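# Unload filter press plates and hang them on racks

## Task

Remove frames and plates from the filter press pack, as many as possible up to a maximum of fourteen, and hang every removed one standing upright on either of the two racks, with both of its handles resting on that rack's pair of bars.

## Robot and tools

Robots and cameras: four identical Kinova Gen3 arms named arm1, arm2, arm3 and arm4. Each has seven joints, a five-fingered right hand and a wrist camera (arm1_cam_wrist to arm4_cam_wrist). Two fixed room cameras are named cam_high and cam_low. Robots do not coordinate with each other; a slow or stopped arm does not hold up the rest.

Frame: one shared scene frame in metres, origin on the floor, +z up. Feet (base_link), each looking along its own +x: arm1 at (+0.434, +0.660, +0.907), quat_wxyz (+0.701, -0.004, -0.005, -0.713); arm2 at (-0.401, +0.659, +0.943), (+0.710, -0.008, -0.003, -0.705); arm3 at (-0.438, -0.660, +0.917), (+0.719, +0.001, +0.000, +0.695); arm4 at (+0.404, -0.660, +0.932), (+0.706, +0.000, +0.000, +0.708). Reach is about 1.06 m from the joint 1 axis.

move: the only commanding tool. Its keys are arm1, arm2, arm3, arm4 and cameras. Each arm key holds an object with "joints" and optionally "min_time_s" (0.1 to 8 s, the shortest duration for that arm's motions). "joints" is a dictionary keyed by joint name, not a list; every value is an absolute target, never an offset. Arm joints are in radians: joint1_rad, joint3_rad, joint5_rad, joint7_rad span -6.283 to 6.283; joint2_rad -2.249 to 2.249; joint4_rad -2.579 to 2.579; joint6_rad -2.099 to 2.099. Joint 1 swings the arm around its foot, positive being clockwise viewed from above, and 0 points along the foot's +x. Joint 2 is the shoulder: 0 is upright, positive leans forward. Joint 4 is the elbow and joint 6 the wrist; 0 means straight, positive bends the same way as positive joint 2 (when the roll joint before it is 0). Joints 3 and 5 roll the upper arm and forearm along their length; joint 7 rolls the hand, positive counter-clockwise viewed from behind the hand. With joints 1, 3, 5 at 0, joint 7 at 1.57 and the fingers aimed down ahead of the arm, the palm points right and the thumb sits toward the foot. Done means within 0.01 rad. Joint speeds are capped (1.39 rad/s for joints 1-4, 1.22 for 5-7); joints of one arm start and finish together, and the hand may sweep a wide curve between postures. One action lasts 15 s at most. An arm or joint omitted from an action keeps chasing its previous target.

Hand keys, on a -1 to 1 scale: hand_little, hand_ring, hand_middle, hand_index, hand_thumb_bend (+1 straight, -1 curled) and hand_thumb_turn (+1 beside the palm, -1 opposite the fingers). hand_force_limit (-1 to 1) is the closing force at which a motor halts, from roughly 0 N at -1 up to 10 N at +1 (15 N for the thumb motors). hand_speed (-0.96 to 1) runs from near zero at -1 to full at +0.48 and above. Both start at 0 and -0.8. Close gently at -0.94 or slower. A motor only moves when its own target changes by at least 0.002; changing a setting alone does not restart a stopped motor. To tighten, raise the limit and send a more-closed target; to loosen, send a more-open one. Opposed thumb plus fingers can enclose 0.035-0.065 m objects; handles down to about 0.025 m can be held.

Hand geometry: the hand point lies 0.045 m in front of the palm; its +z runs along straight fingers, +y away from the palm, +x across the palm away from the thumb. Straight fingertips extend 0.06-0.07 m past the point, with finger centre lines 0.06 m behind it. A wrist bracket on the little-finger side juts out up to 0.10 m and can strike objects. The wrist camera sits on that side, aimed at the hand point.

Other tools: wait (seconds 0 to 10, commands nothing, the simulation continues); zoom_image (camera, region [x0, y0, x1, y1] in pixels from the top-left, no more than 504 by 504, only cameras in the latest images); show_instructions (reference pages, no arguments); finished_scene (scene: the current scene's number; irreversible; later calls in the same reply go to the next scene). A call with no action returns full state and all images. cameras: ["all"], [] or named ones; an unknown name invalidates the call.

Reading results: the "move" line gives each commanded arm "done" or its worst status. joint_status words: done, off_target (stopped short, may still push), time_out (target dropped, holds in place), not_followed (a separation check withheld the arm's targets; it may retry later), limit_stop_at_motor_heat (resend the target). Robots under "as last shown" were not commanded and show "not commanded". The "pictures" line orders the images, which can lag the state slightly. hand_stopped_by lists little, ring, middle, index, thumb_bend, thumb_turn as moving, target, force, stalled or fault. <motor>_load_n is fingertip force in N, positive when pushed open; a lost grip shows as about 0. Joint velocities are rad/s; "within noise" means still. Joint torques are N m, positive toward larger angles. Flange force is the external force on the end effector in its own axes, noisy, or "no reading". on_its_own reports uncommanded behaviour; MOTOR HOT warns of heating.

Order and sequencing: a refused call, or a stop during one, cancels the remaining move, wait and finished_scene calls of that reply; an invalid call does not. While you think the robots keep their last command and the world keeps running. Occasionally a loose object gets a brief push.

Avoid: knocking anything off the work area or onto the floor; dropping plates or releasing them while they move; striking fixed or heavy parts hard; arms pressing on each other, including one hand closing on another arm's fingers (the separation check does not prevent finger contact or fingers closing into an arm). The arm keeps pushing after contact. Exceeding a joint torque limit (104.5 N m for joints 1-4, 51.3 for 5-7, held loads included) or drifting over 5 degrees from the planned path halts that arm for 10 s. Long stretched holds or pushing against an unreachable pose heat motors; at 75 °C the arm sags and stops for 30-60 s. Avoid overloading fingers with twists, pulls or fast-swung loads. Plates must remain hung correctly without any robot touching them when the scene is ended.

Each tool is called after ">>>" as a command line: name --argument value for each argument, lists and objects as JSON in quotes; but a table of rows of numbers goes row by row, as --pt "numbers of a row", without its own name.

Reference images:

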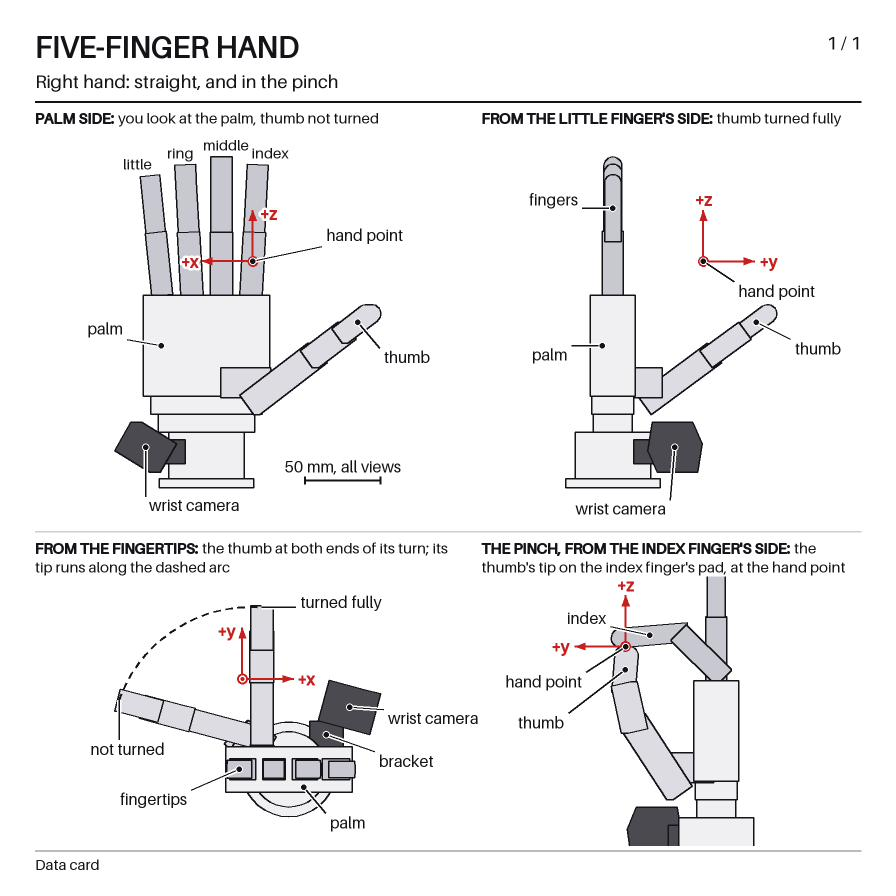

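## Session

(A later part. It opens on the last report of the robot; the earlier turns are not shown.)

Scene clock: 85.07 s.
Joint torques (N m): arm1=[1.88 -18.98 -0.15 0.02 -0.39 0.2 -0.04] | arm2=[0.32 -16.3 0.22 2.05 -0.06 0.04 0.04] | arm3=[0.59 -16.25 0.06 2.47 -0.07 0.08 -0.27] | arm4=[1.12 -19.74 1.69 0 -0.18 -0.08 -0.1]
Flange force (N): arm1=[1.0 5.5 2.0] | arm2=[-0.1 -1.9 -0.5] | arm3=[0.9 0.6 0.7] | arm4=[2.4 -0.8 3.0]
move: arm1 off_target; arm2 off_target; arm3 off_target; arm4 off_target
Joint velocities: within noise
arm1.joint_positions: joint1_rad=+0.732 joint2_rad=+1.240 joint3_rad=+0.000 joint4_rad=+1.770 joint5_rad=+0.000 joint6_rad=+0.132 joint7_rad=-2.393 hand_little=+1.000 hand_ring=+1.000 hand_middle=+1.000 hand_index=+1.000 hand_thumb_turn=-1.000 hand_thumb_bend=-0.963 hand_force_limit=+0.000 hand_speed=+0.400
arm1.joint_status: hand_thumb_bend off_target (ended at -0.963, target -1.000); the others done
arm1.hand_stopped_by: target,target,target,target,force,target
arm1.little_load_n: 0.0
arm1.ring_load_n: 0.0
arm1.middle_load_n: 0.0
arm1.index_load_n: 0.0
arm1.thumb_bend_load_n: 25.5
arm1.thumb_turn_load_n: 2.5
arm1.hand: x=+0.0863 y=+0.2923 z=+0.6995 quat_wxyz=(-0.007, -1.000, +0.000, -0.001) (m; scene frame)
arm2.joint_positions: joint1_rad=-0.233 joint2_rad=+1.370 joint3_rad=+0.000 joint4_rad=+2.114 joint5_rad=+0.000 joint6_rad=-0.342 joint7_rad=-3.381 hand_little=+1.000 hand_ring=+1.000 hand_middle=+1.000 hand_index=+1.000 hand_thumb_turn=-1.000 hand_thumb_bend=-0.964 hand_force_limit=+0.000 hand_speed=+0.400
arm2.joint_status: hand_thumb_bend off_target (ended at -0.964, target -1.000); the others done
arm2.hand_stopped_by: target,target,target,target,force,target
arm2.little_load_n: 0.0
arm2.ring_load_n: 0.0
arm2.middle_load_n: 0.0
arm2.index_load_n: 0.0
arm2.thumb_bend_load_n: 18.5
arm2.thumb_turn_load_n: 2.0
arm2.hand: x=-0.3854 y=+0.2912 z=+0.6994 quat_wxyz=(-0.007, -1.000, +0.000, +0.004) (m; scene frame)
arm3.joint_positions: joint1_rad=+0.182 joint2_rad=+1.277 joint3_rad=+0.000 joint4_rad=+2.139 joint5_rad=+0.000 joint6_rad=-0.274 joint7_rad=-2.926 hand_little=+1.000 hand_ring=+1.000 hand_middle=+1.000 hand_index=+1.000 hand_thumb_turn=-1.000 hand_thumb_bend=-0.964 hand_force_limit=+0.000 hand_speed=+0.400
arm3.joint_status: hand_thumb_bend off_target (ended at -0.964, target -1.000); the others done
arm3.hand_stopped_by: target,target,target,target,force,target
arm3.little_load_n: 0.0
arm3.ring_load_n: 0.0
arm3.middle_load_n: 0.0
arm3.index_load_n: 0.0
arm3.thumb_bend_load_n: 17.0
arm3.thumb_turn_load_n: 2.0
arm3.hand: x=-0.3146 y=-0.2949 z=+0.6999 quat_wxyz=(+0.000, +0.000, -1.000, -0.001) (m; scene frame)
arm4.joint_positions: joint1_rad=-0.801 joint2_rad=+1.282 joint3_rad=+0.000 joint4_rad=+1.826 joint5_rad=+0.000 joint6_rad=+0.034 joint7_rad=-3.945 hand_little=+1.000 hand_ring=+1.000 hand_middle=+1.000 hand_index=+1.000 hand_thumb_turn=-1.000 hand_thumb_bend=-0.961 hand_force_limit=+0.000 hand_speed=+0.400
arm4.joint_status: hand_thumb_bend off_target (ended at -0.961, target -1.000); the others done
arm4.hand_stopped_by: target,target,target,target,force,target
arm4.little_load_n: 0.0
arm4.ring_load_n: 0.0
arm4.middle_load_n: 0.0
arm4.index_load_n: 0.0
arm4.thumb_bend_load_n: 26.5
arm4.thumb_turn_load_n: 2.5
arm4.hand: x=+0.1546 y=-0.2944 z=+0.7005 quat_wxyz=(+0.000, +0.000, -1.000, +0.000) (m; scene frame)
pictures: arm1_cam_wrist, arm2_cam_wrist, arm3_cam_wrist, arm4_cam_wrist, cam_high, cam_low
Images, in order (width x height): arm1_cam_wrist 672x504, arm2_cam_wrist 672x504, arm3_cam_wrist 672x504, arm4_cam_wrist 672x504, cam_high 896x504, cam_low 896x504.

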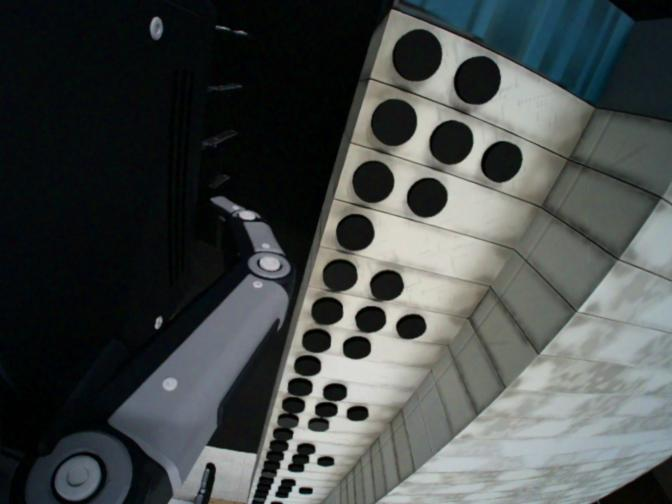

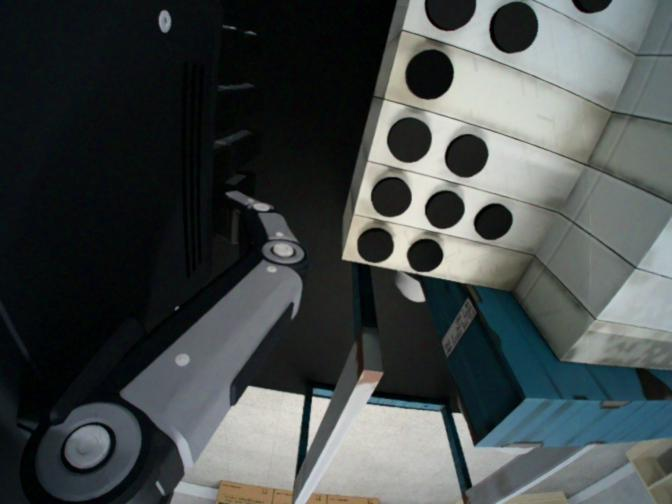

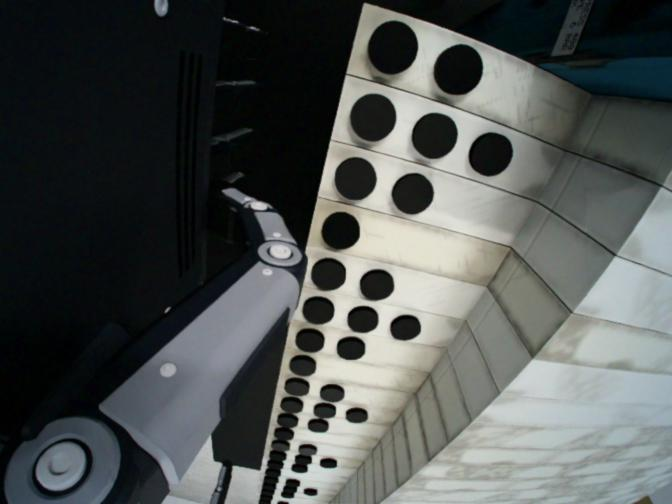

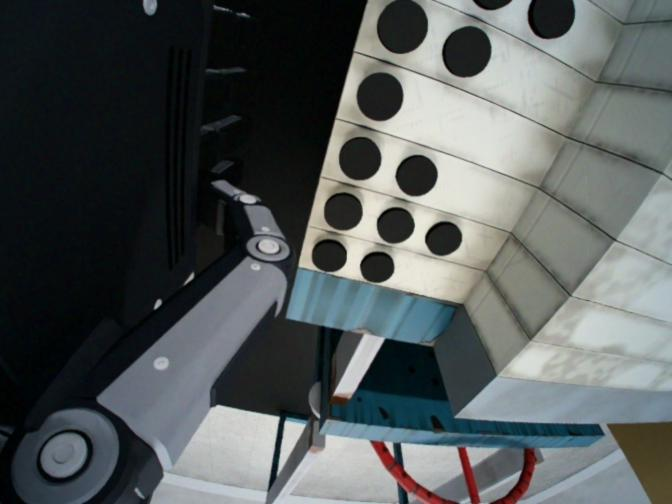

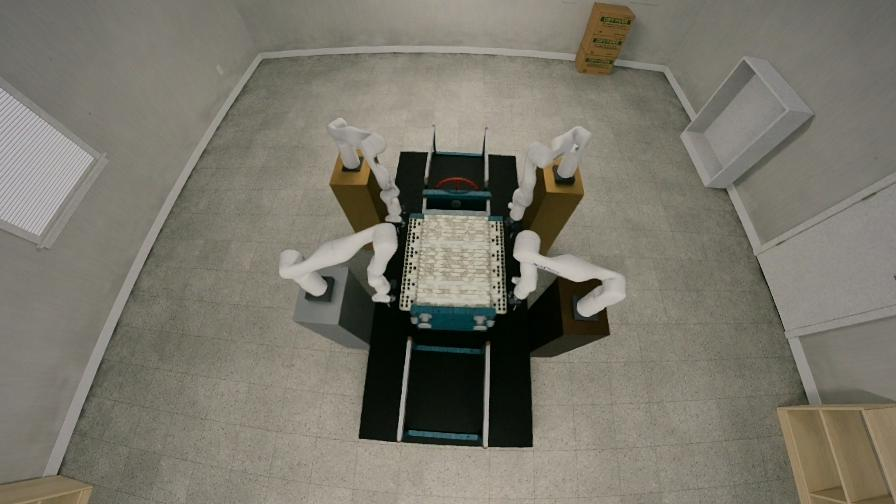

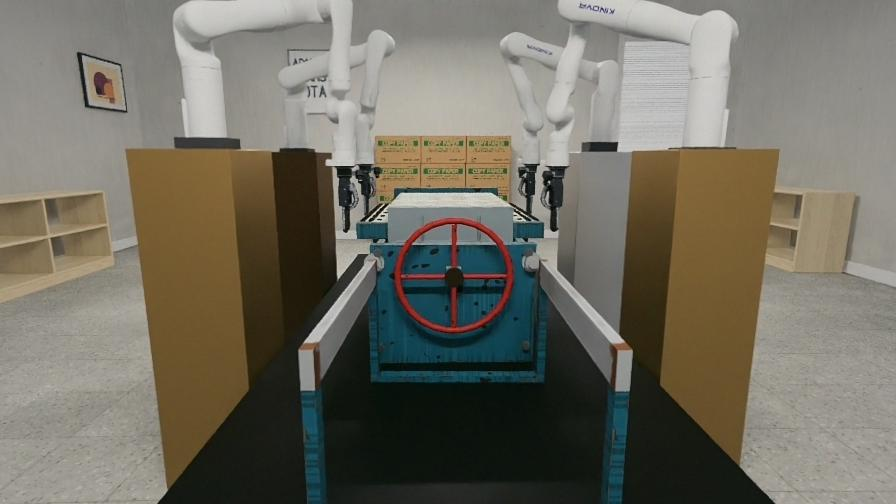

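>>> move --arm1 '{"joints":{"joint1_rad":0.717,"joint2_rad":1.400,"joint4_rad":1.678,"joint6_rad":0.064,"joint7_rad":-2.408,"hand_thumb_bend":-0.93}}' --arm2 '{"joints":{"joint1_rad":-0.2485,"joint2_rad":1.538,"joint4_rad":1.9705,"joint6_rad":-0.367,"joint7_rad":-3.397,"hand_thumb_bend":-0.93}}' --arm3 '{"joints":{"joint1_rad":0.183,"joint2_rad":1.449,"joint4_rad":1.999,"joint6_rad":-0.306,"joint7_rad":-2.924,"hand_thumb_bend":-0.93}}' --arm4 '{"joints":{"joint1_rad":-0.781,"joint2_rad":1.4485,"joint4_rad":1.710,"joint6_rad":-0.017,"joint7_rad":-3.925,"hand_thumb_bend":-0.93}}' --cameras '["all"]'

Scene clock: 97.03 s.
Joint torques (N m): arm1=[1.84 -19.25 -0.13 0.54 -0.4 0.19 0.05] | arm2=[0.24 -16.32 0.22 2.2 -0.1 0.11 0.18] | arm3=[0.66 -16.65 0.12 2.8 -0.11 0.11 -0.27] | arm4=[1.82 -20.59 2.68 -0.53 -0.18 -0.48 -0.09]
Flange force (N): arm1=[1.1 5.3 2.6] | arm2=[-0.4 -1.9 -1.4] | arm3=[0.9 0.7 0.8] | arm4=[2.5 -3.4 2.6]
move: arm1 done; arm2 done; arm3 done; arm4 done
Joint velocities: within noise
arm1.joint_positions: joint1_rad=+0.717 joint2_rad=+1.400 joint3_rad=+0.000 joint4_rad=+1.678 joint5_rad=+0.000 joint6_rad=+0.064 joint7_rad=-2.408 hand_little=+1.000 hand_ring=+1.000 hand_middle=+1.000 hand_index=+1.000 hand_thumb_turn=-1.000 hand_thumb_bend=-0.927 hand_force_limit=+0.000 hand_speed=+0.400
arm1.joint_status: all done
arm1.hand_stopped_by: target,target,target,target,force,target
arm1.little_load_n: 0.0
arm1.ring_load_n: 0.0
arm1.middle_load_n: 0.0
arm1.index_load_n: 0.0
arm1.thumb_bend_load_n: 7.5
arm1.thumb_turn_load_n: 0.5
arm1.hand: x=+0.0940 y=+0.2901 z=+0.6323 quat_wxyz=(-0.007, -1.000, +0.000, -0.001) (m; scene frame)
arm2.joint_positions: joint1_rad=-0.249 joint2_rad=+1.538 joint3_rad=+0.000 joint4_rad=+1.971 joint5_rad=+0.000 joint6_rad=-0.367 joint7_rad=-3.397 hand_little=+1.000 hand_ring=+1.000 hand_middle=+1.000 hand_index=+1.000 hand_thumb_turn=-1.000 hand_thumb_bend=-0.927 hand_force_limit=+0.000 hand_speed=+0.400
arm2.joint_status: all done
arm2.hand_stopped_by: target,target,target,target,target,target
arm2.little_load_n: 0.0
arm2.ring_load_n: 0.0
arm2.middle_load_n: 0.0
arm2.index_load_n: 0.0
arm2.thumb_bend_load_n: 5.5
arm2.thumb_turn_load_n: 0.5
arm2.hand: x=-0.3810 y=+0.2898 z=+0.6320 quat_wxyz=(-0.008, -1.000, +0.000, +0.004) (m; scene frame)
arm3.joint_positions: joint1_rad=+0.183 joint2_rad=+1.449 joint3_rad=+0.000 joint4_rad=+1.999 joint5_rad=+0.000 joint6_rad=-0.306 joint7_rad=-2.924 hand_little=+1.000 hand_ring=+1.000 hand_middle=+1.000 hand_index=+1.000 hand_thumb_turn=-1.000 hand_thumb_bend=-0.927 hand_force_limit=+0.000 hand_speed=+0.400
arm3.joint_status: all done
arm3.hand_stopped_by: target,target,target,target,target,target
arm3.little_load_n: 0.0
arm3.ring_load_n: 0.0
arm3.middle_load_n: 0.0
arm3.index_load_n: 0.0
arm3.thumb_bend_load_n: 4.5
arm3.thumb_turn_load_n: 0.5
arm3.hand: x=-0.3133 y=-0.2897 z=+0.6321 quat_wxyz=(+0.000, +0.000, -1.000, -0.001) (m; scene frame)
arm4.joint_positions: joint1_rad=-0.781 joint2_rad=+1.448 joint3_rad=+0.000 joint4_rad=+1.710 joint5_rad=+0.000 joint6_rad=-0.017 joint7_rad=-3.925 hand_little=+1.000 hand_ring=+1.000 hand_middle=+1.000 hand_index=+1.000 hand_thumb_turn=-1.000 hand_thumb_bend=-0.927 hand_force_limit=+0.000 hand_speed=+0.400
arm4.joint_status: all done
arm4.hand_stopped_by: target,target,target,target,force,target
arm4.little_load_n: 0.0
arm4.ring_load_n: 0.0
arm4.middle_load_n: 0.0
arm4.index_load_n: 0.0
arm4.thumb_bend_load_n: 8.0
arm4.thumb_turn_load_n: 0.0
arm4.hand: x=+0.1617 y=-0.2898 z=+0.6318 quat_wxyz=(+0.000, +0.000, -1.000, +0.000) (m; scene frame)
pictures: arm1_cam_wrist, arm2_cam_wrist, arm3_cam_wrist, arm4_cam_wrist, cam_high, cam_low
Images, in order (width x height): arm1_cam_wrist 672x504, arm2_cam_wrist 672x504, arm3_cam_wrist 672x504, arm4_cam_wrist 672x504, cam_high 896x504, cam_low 896x504.

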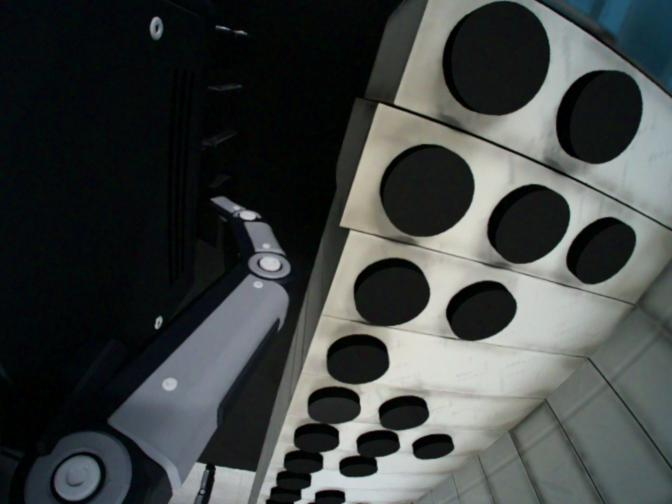

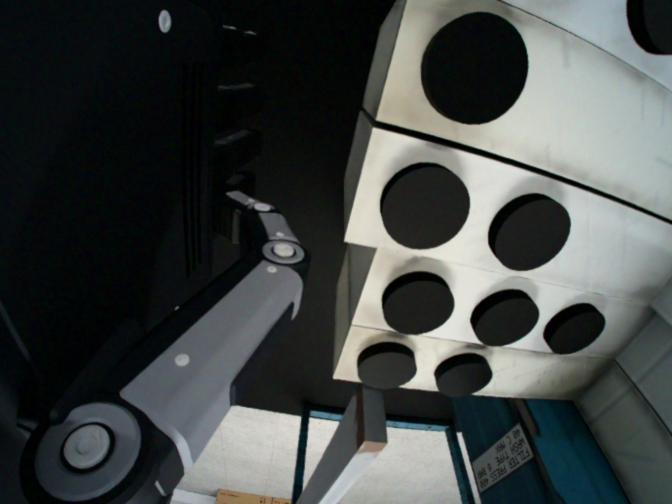

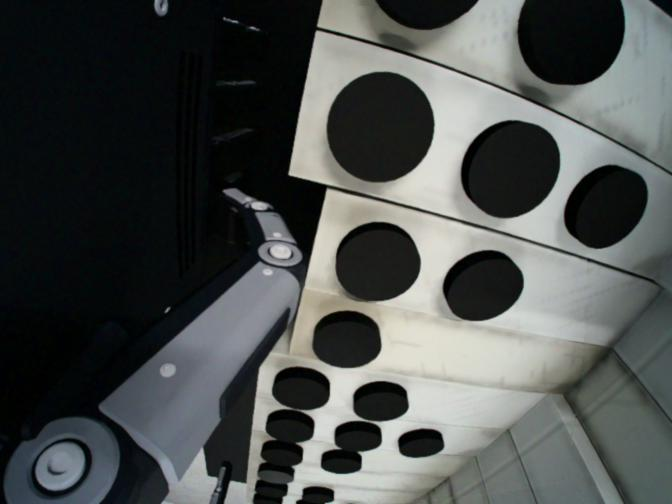

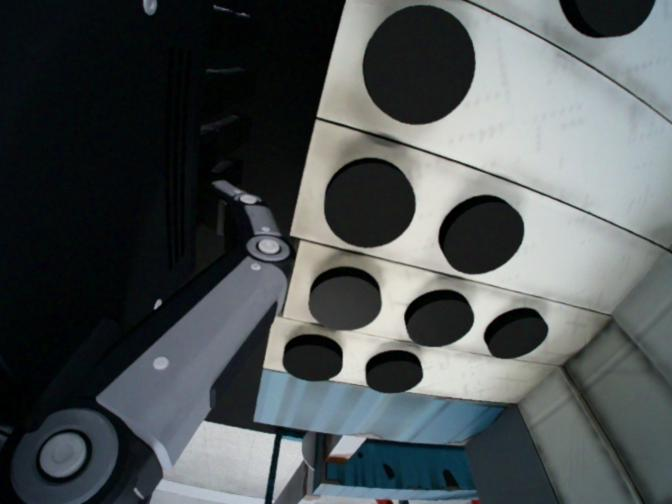

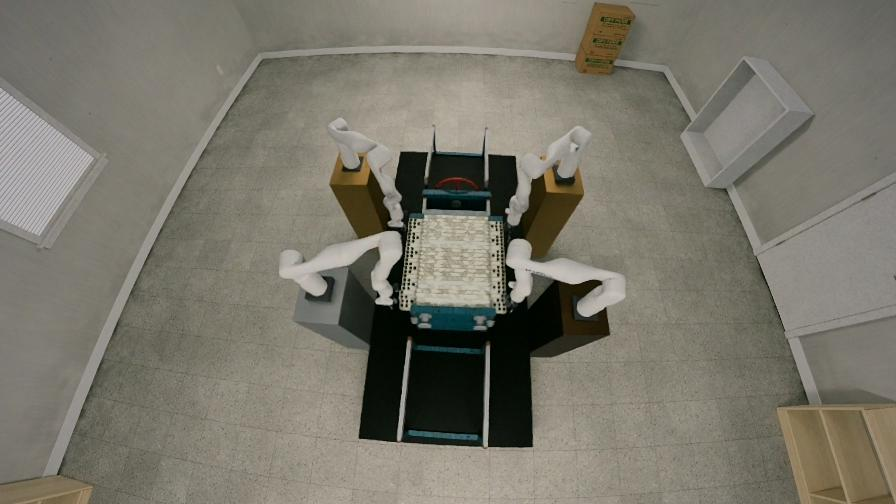

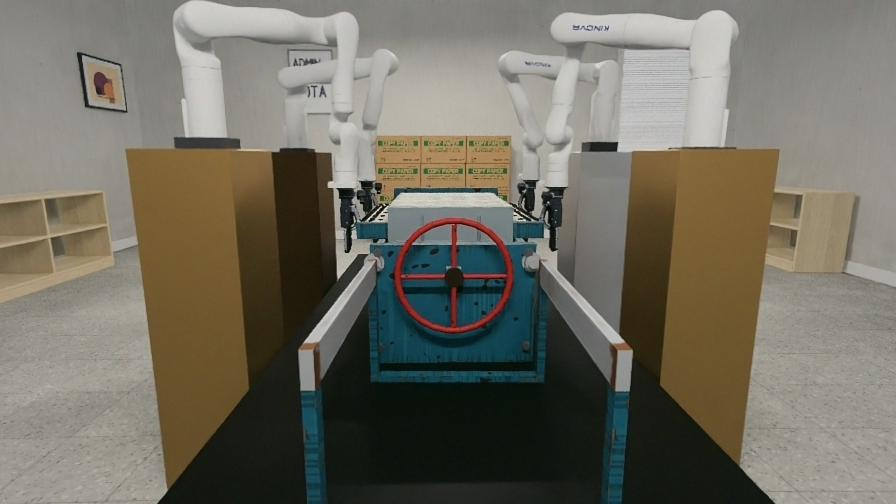

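>>> zoom_image --camera "arm4_cam_wrist" --region '[200, 140, 400, 400]'

>>> zoom_image --camera "arm3_cam_wrist" --region '[200, 140, 400, 400]'

>>> zoom_image --camera "arm1_cam_wrist" --region '[200, 80, 400, 340]'

>>> zoom_image --camera "arm2_cam_wrist" --region '[200, 140, 400, 400]'

>>> zoom_image --camera "cam_low" --region '[330, 170, 400, 260]'

>>> zoom_image --camera "cam_low" --region '[500, 170, 570, 260]'

Scaled by 1.938 from the camera's 672x504 image, which has a finer 960x720 frame.

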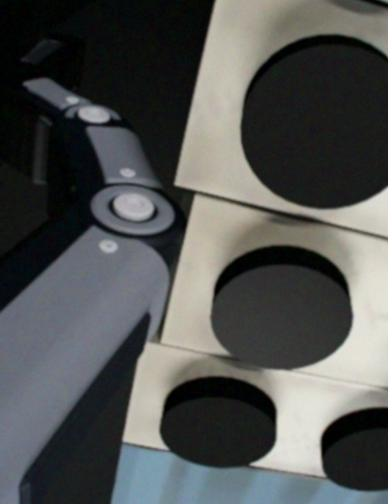

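Scaled by 1.938 from the camera's 672x504 image, which has a finer 960x720 frame.

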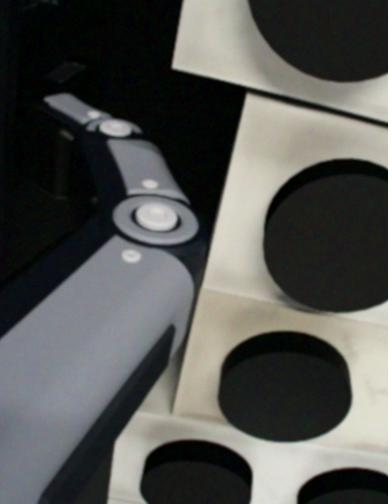

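Scaled by 1.938 from the camera's 672x504 image, which has a finer 960x720 frame.

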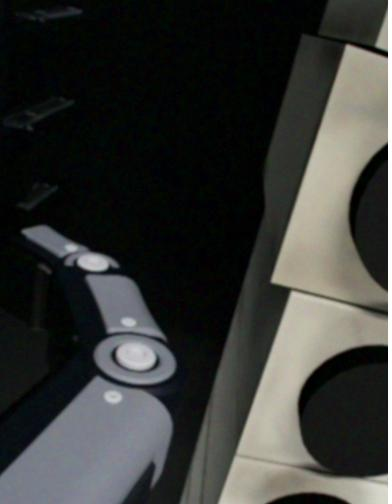

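Scaled by 1.938 from the camera's 672x504 image, which has a finer 960x720 frame.

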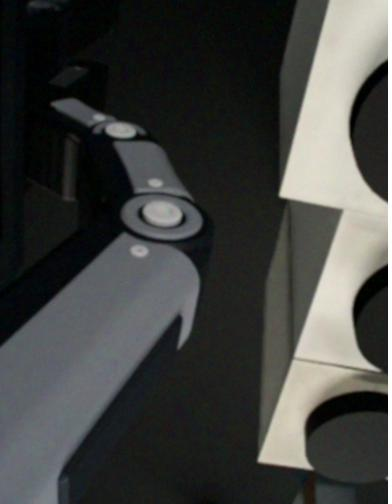

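Scaled by 5.600 from the camera's 896x504 image, which has a finer 1280x720 frame.

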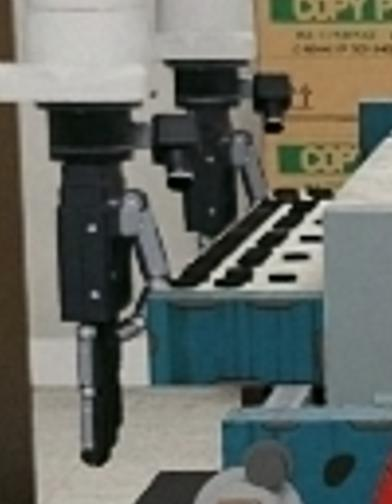

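Scaled by 5.600 from the camera's 896x504 image, which has a finer 1280x720 frame.

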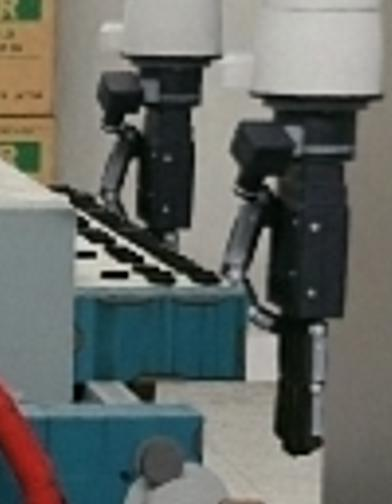

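>>> move --arm1 '{"joints":{"joint1_rad":0.684,"joint2_rad":1.419,"joint4_rad":1.637,"joint6_rad":0.085,"joint7_rad":-2.441},"min_time_s":0.8}' --arm2 '{"joints":{"joint1_rad":-0.219,"joint2_rad":1.5415,"joint4_rad":1.914,"joint6_rad":-0.314,"joint7_rad":-3.3675},"min_time_s":0.8}' --arm3 '{"joints":{"joint1_rad":0.165,"joint2_rad":1.465,"joint4_rad":1.978,"joint6_rad":-0.302,"joint7_rad":-2.9425},"min_time_s":0.8}' --arm4 '{"joints":{"joint1_rad":-0.765,"joint2_rad":1.465,"joint4_rad":1.698,"joint6_rad":-0.0215,"joint7_rad":-3.910},"min_time_s":0.8}' --cameras '["all"]'

>>> move --arm1 '{"joints":{"hand_index":-0.05,"hand_middle":-0.05,"hand_ring":-0.05,"hand_little":-0.05,"hand_speed":-0.2}}' --arm2 '{"joints":{"hand_index":-0.05,"hand_middle":-0.05,"hand_ring":-0.05,"hand_little":-0.05,"hand_speed":-0.2}}' --arm3 '{"joints":{"hand_index":-0.05,"hand_middle":-0.05,"hand_ring":-0.05,"hand_little":-0.05,"hand_speed":-0.2}}' --arm4 '{"joints":{"hand_index":-0.05,"hand_middle":-0.05,"hand_ring":-0.05,"hand_little":-0.05,"hand_speed":-0.2}}' --cameras '["all"]'

Scene clock: 110.97 s.
Joint torques (N m): arm1=[-0.09 -20.72 -2.5 -1.76 -0.31 -0.86 0.12] | arm2=[0.8 -20.85 1.62 -3.38 -0.02 -2.23 0.23] | arm3=[-4.94 -30.84 -7 -17.92 1.76 -9.19 0.57] | arm4=[3.45 -21.01 4.86 -1.65 -0.18 -1.01 -0.06]
Flange force (N): arm1=[0.6 0.0 1.0] | arm2=[0.7 -11.1 -3.7] | arm3=[-4.0 -35.2 -11.2] | arm4=[4.1 -7.7 1.0]
move: arm1 done; arm2 done; arm3 done; arm4 done
Joint velocities: within noise
arm1.joint_positions: joint1_rad=+0.684 joint2_rad=+1.419 joint3_rad=+0.000 joint4_rad=+1.637 joint5_rad=+0.000 joint6_rad=+0.085 joint7_rad=-2.441 hand_little=+1.000 hand_ring=+1.000 hand_middle=+1.000 hand_index=+1.000 hand_thumb_turn=-1.000 hand_thumb_bend=-0.927 hand_force_limit=+0.000 hand_speed=+0.400
arm1.joint_status: all done
arm1.hand_stopped_by: target,target,target,target,force,target
arm1.little_load_n: 0.0
arm1.ring_load_n: 0.0
arm1.middle_load_n: 0.0
arm1.index_load_n: 0.0
arm1.thumb_bend_load_n: 7.0
arm1.thumb_turn_load_n: 0.5
arm1.hand: x=+0.0989 y=+0.2734 z=+0.6252 quat_wxyz=(-0.007, -1.000, +0.000, -0.001) (m; scene frame)
arm2.joint_positions: joint1_rad=-0.219 joint2_rad=+1.542 joint3_rad=+0.000 joint4_rad=+1.914 joint5_rad=+0.000 joint6_rad=-0.314 joint7_rad=-3.368 hand_little=+1.000 hand_ring=+1.000 hand_middle=+1.000 hand_index=+1.000 hand_thumb_turn=-1.000 hand_thumb_bend=-0.927 hand_force_limit=+0.000 hand_speed=+0.400
arm2.joint_status: all done
arm2.hand_stopped_by: target,target,target,target,target,target
arm2.little_load_n: 0.0
arm2.ring_load_n: 0.0
arm2.middle_load_n: 0.0
arm2.index_load_n: 0.0
arm2.thumb_bend_load_n: 5.0
arm2.thumb_turn_load_n: 0.0
arm2.hand: x=-0.3865 y=+0.2730 z=+0.6252 quat_wxyz=(-0.008, -1.000, +0.000, +0.004) (m; scene frame)
arm3.joint_positions: joint1_rad=+0.165 joint2_rad=+1.465 joint3_rad=+0.000 joint4_rad=+1.978 joint5_rad=+0.000 joint6_rad=-0.302 joint7_rad=-2.943 hand_little=+1.000 hand_ring=+1.000 hand_middle=+1.000 hand_index=+1.000 hand_thumb_turn=-1.000 hand_thumb_bend=-0.927 hand_force_limit=+0.000 hand_speed=+0.400
arm3.joint_status: all done
arm3.hand_stopped_by: target,target,target,target,target,target
arm3.little_load_n: 0.0
arm3.ring_load_n: 0.0
arm3.middle_load_n: 0.0
arm3.index_load_n: 0.0
arm3.thumb_bend_load_n: 3.0
arm3.thumb_turn_load_n: -0.5
arm3.hand: x=-0.3183 y=-0.2856 z=+0.6249 quat_wxyz=(+0.000, +0.000, -1.000, -0.001) (m; scene frame)
arm4.joint_positions: joint1_rad=-0.765 joint2_rad=+1.465 joint3_rad=+0.000 joint4_rad=+1.698 joint5_rad=+0.000 joint6_rad=-0.022 joint7_rad=-3.910 hand_little=+1.000 hand_ring=+1.000 hand_middle=+1.000 hand_index=+1.000 hand_thumb_turn=-1.000 hand_thumb_bend=-0.927 hand_force_limit=+0.000 hand_speed=+0.400
arm4.joint_status: all done
arm4.hand_stopped_by: target,target,target,target,force,target
arm4.little_load_n: 0.0
arm4.ring_load_n: 0.0
arm4.middle_load_n: 0.0
arm4.index_load_n: 0.0
arm4.thumb_bend_load_n: 7.5
arm4.thumb_turn_load_n: -1.5
arm4.hand: x=+0.1672 y=-0.2860 z=+0.6250 quat_wxyz=(+0.000, -0.001, -1.000, +0.000) (m; scene frame)
pictures: arm1_cam_wrist, arm2_cam_wrist, arm3_cam_wrist, arm4_cam_wrist, cam_high, cam_low
Images, in order (width x height): arm1_cam_wrist 672x504, arm2_cam_wrist 672x504, arm3_cam_wrist 672x504, arm4_cam_wrist 672x504, cam_high 896x504, cam_low 896x504.

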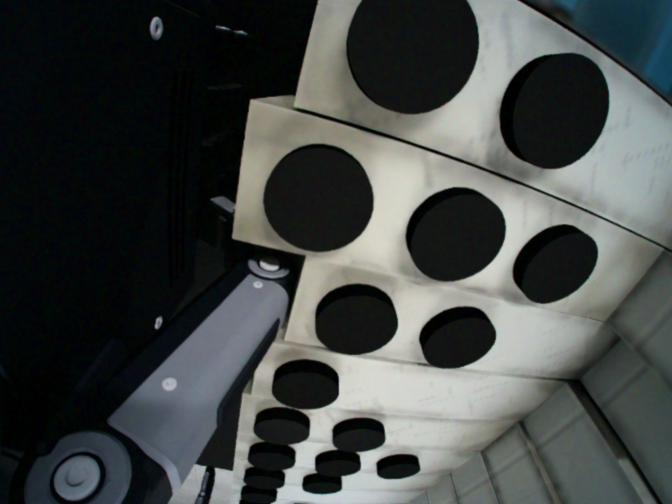

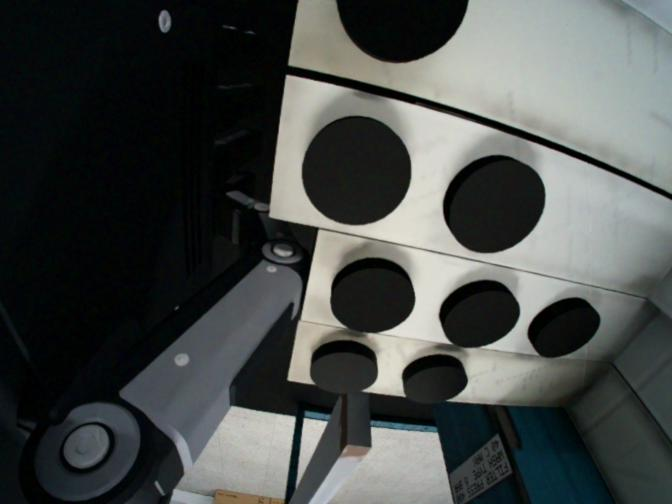

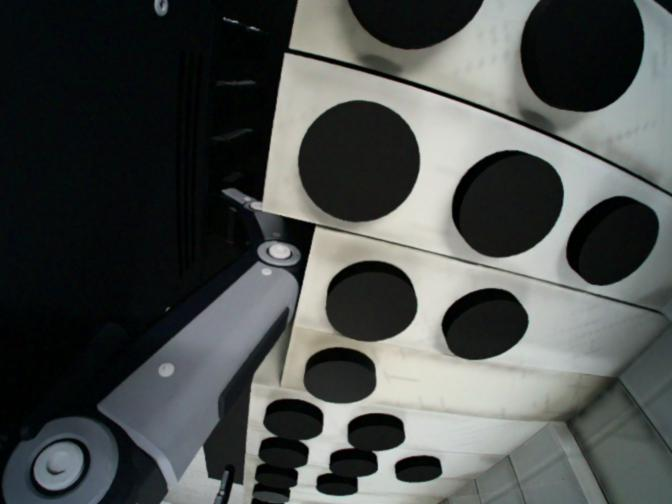

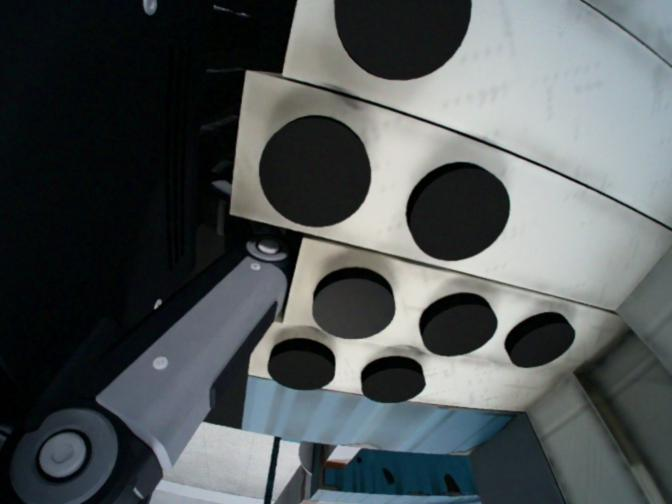

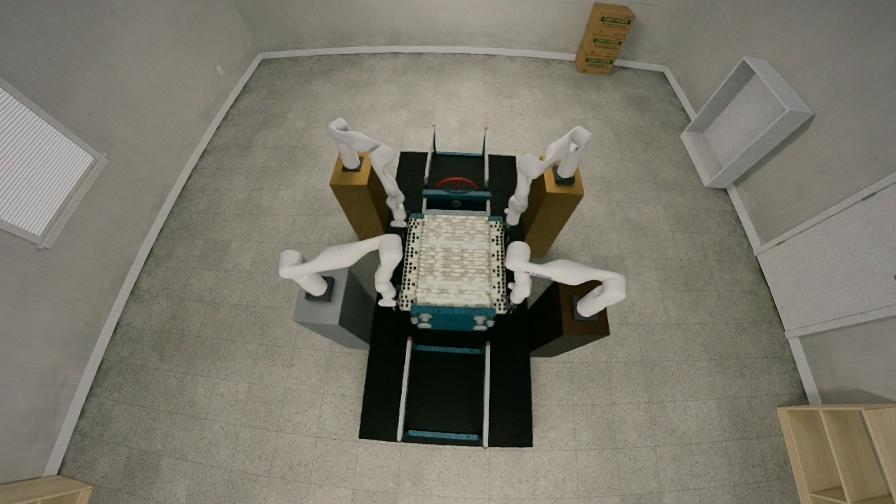

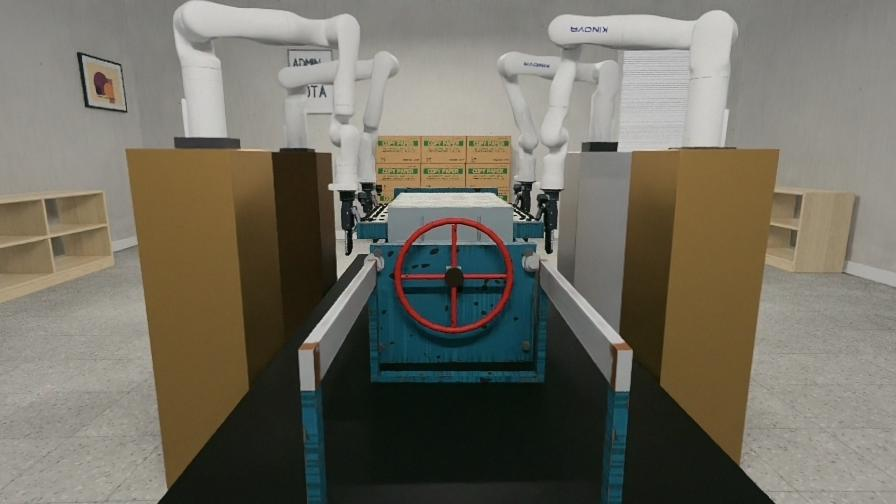

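Scene clock: 111.93 s.
Joint torques (N m): arm1=[-1.09 -24.13 -3.6 -3.4 -0.35 -1.74 0.21] | arm2=[0.7 -22.91 1.78 -3.52 -0.09 -2.48 0.28] | arm3=[-4.12 -35.74 -5.33 -18.36 1.36 -10.27 0.43] | arm4=[3.35 -22 4.89 -0.98 -0.23 -0.75 -0.08]
Flange force (N): arm1=[0.3 -2.9 5.6] | arm2=[0.2 -12.1 0.9] | arm3=[-1.6 -35.9 -0.5] | arm4=[4.7 -6.5 4.8]
move: arm1 off_target; arm2 off_target; arm3 off_target; arm4 off_target
Joint velocities: within noise
arm1.joint_positions: joint1_rad=+0.684 joint2_rad=+1.419 joint3_rad=+0.000 joint4_rad=+1.637 joint5_rad=+0.000 joint6_rad=+0.085 joint7_rad=-2.441 hand_little=-0.050 hand_ring=-0.050 hand_middle=+0.567 hand_index=+0.347 hand_thumb_turn=-1.000 hand_thumb_bend=-0.927 hand_force_limit=+0.000 hand_speed=-0.200
arm1.joint_status: hand_middle off_target (ended at +0.567, target -0.050); hand_index off_target (ended at +0.347, target -0.050); the others done
arm1.hand_stopped_by: target,target,force,force,force,target
arm1.little_load_n: 0.0
arm1.ring_load_n: 0.0
arm1.middle_load_n: 4.5
arm1.index_load_n: 5.5
arm1.thumb_bend_load_n: 7.0
arm1.thumb_turn_load_n: 5.5
arm1.hand: x=+0.0989 y=+0.2735 z=+0.6252 quat_wxyz=(-0.007, -1.000, +0.000, -0.001) (m; scene frame)
arm2.joint_positions: joint1_rad=-0.219 joint2_rad=+1.542 joint3_rad=+0.000 joint4_rad=+1.914 joint5_rad=+0.000 joint6_rad=-0.314 joint7_rad=-3.368 hand_little=-0.050 hand_ring=-0.050 hand_middle=+0.421 hand_index=+0.273 hand_thumb_turn=-1.000 hand_thumb_bend=-0.927 hand_force_limit=+0.000 hand_speed=-0.200
arm2.joint_status: hand_middle off_target (ended at +0.421, target -0.050); hand_index off_target (ended at +0.273, target -0.050); the others done
arm2.hand_stopped_by: target,target,force,force,target,target
arm2.little_load_n: 0.0
arm2.ring_load_n: 0.0
arm2.middle_load_n: 5.5
arm2.index_load_n: 6.5
arm2.thumb_bend_load_n: 4.5
arm2.thumb_turn_load_n: 5.5
arm2.hand: x=-0.3865 y=+0.2729 z=+0.6253 quat_wxyz=(-0.008, -1.000, +0.000, +0.004) (m; scene frame)
arm3.joint_positions: joint1_rad=+0.165 joint2_rad=+1.465 joint3_rad=+0.000 joint4_rad=+1.978 joint5_rad=+0.000 joint6_rad=-0.302 joint7_rad=-2.943 hand_little=-0.050 hand_ring=-0.050 hand_middle=+0.422 hand_index=+0.273 hand_thumb_turn=-1.000 hand_thumb_bend=-0.927 hand_force_limit=+0.000 hand_speed=-0.200
arm3.joint_status: hand_middle off_target (ended at +0.422, target -0.050); hand_index off_target (ended at +0.273, target -0.050); the others done
arm3.hand_stopped_by: target,target,force,force,target,target
arm3.little_load_n: 0.0
arm3.ring_load_n: 0.0
arm3.middle_load_n: 7.5
arm3.index_load_n: -0.5
arm3.thumb_bend_load_n: 3.0
arm3.thumb_turn_load_n: 6.5
arm3.hand: x=-0.3183 y=-0.2855 z=+0.6250 quat_wxyz=(+0.000, +0.000, -1.000, -0.001) (m; scene frame)
arm4.joint_positions: joint1_rad=-0.765 joint2_rad=+1.465 joint3_rad=+0.000 joint4_rad=+1.698 joint5_rad=+0.000 joint6_rad=-0.022 joint7_rad=-3.910 hand_little=-0.050 hand_ring=-0.050 hand_middle=+0.567 hand_index=+0.347 hand_thumb_turn=-1.000 hand_thumb_bend=-0.927 hand_force_limit=+0.000 hand_speed=-0.200
arm4.joint_status: hand_middle off_target (ended at +0.567, target -0.050); hand_index off_target (ended at +0.347, target -0.050); the others done
arm4.hand_stopped_by: target,target,force,force,force,target
arm4.little_load_n: 0.0
arm4.ring_load_n: 0.0
arm4.middle_load_n: 4.5
arm4.index_load_n: 7.0
arm4.thumb_bend_load_n: 8.0
arm4.thumb_turn_load_n: 5.0
arm4.hand: x=+0.1672 y=-0.2860 z=+0.6249 quat_wxyz=(+0.000, -0.001, -1.000, +0.000) (m; scene frame)
pictures: arm1_cam_wrist, arm2_cam_wrist, arm3_cam_wrist, arm4_cam_wrist, cam_high, cam_low
Images, in order (width x height): arm1_cam_wrist 672x504, arm2_cam_wrist 672x504, arm3_cam_wrist 672x504, arm4_cam_wrist 672x504, cam_high 896x504, cam_low 896x504.

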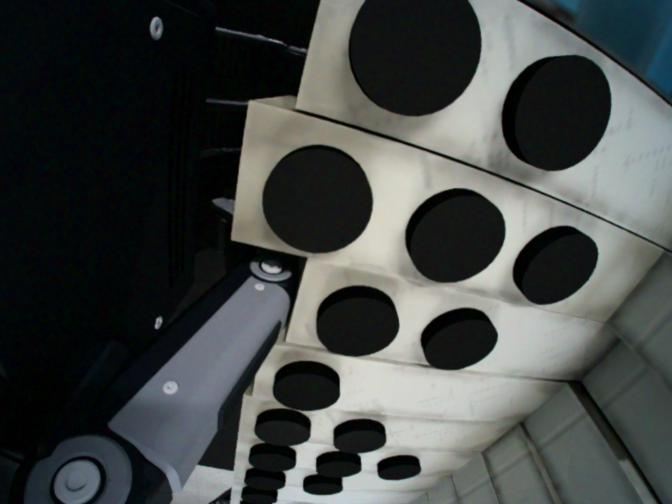

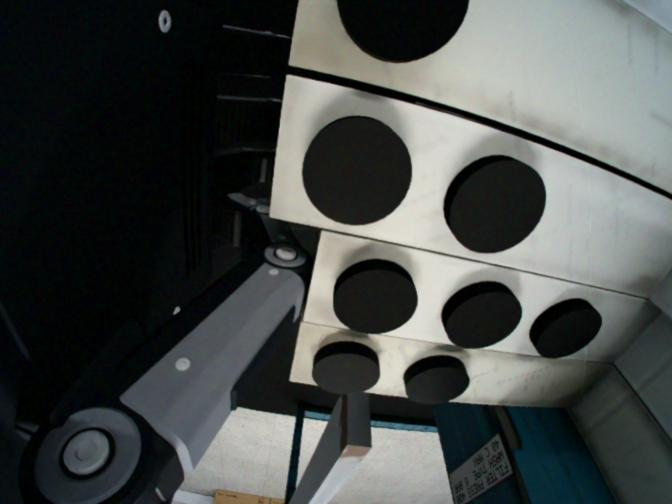

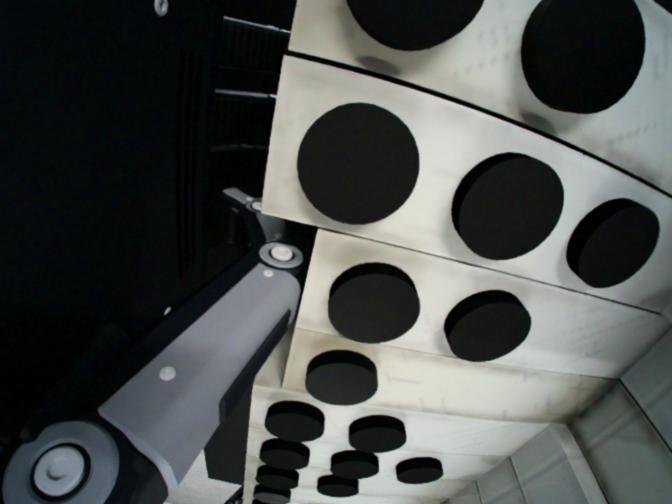

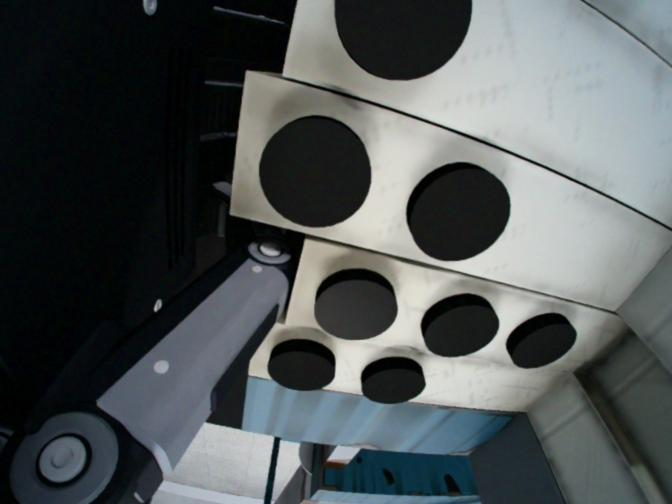

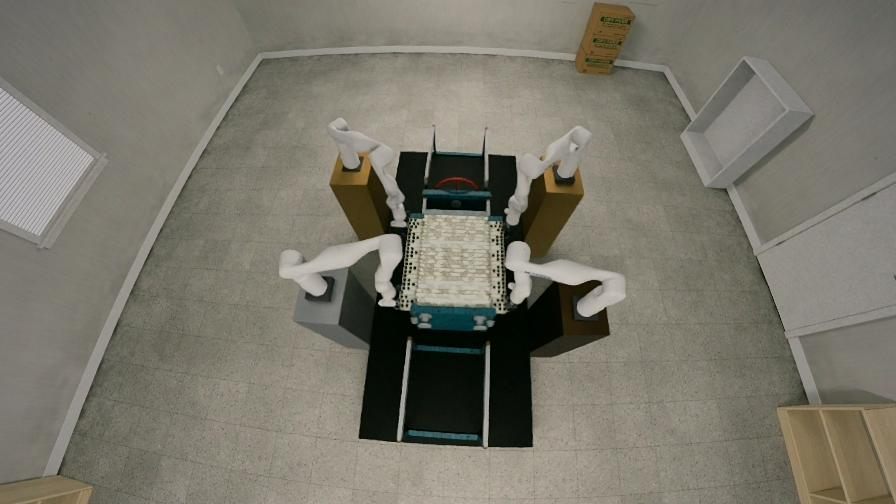

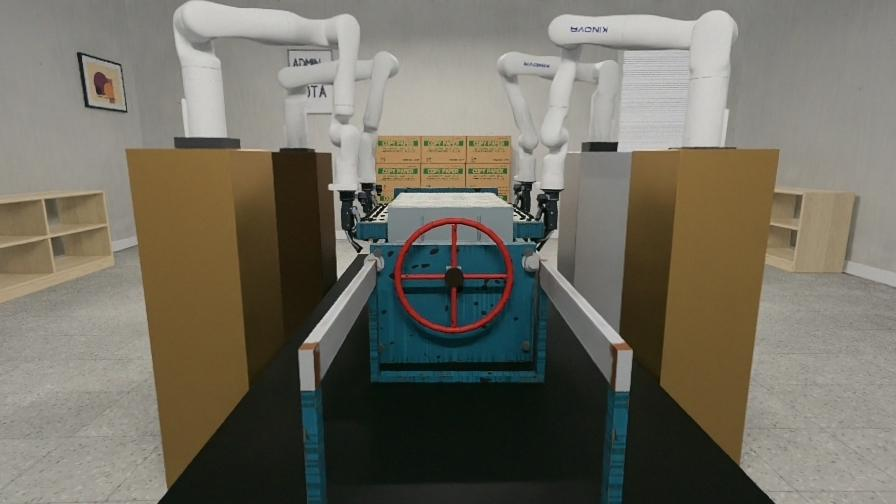

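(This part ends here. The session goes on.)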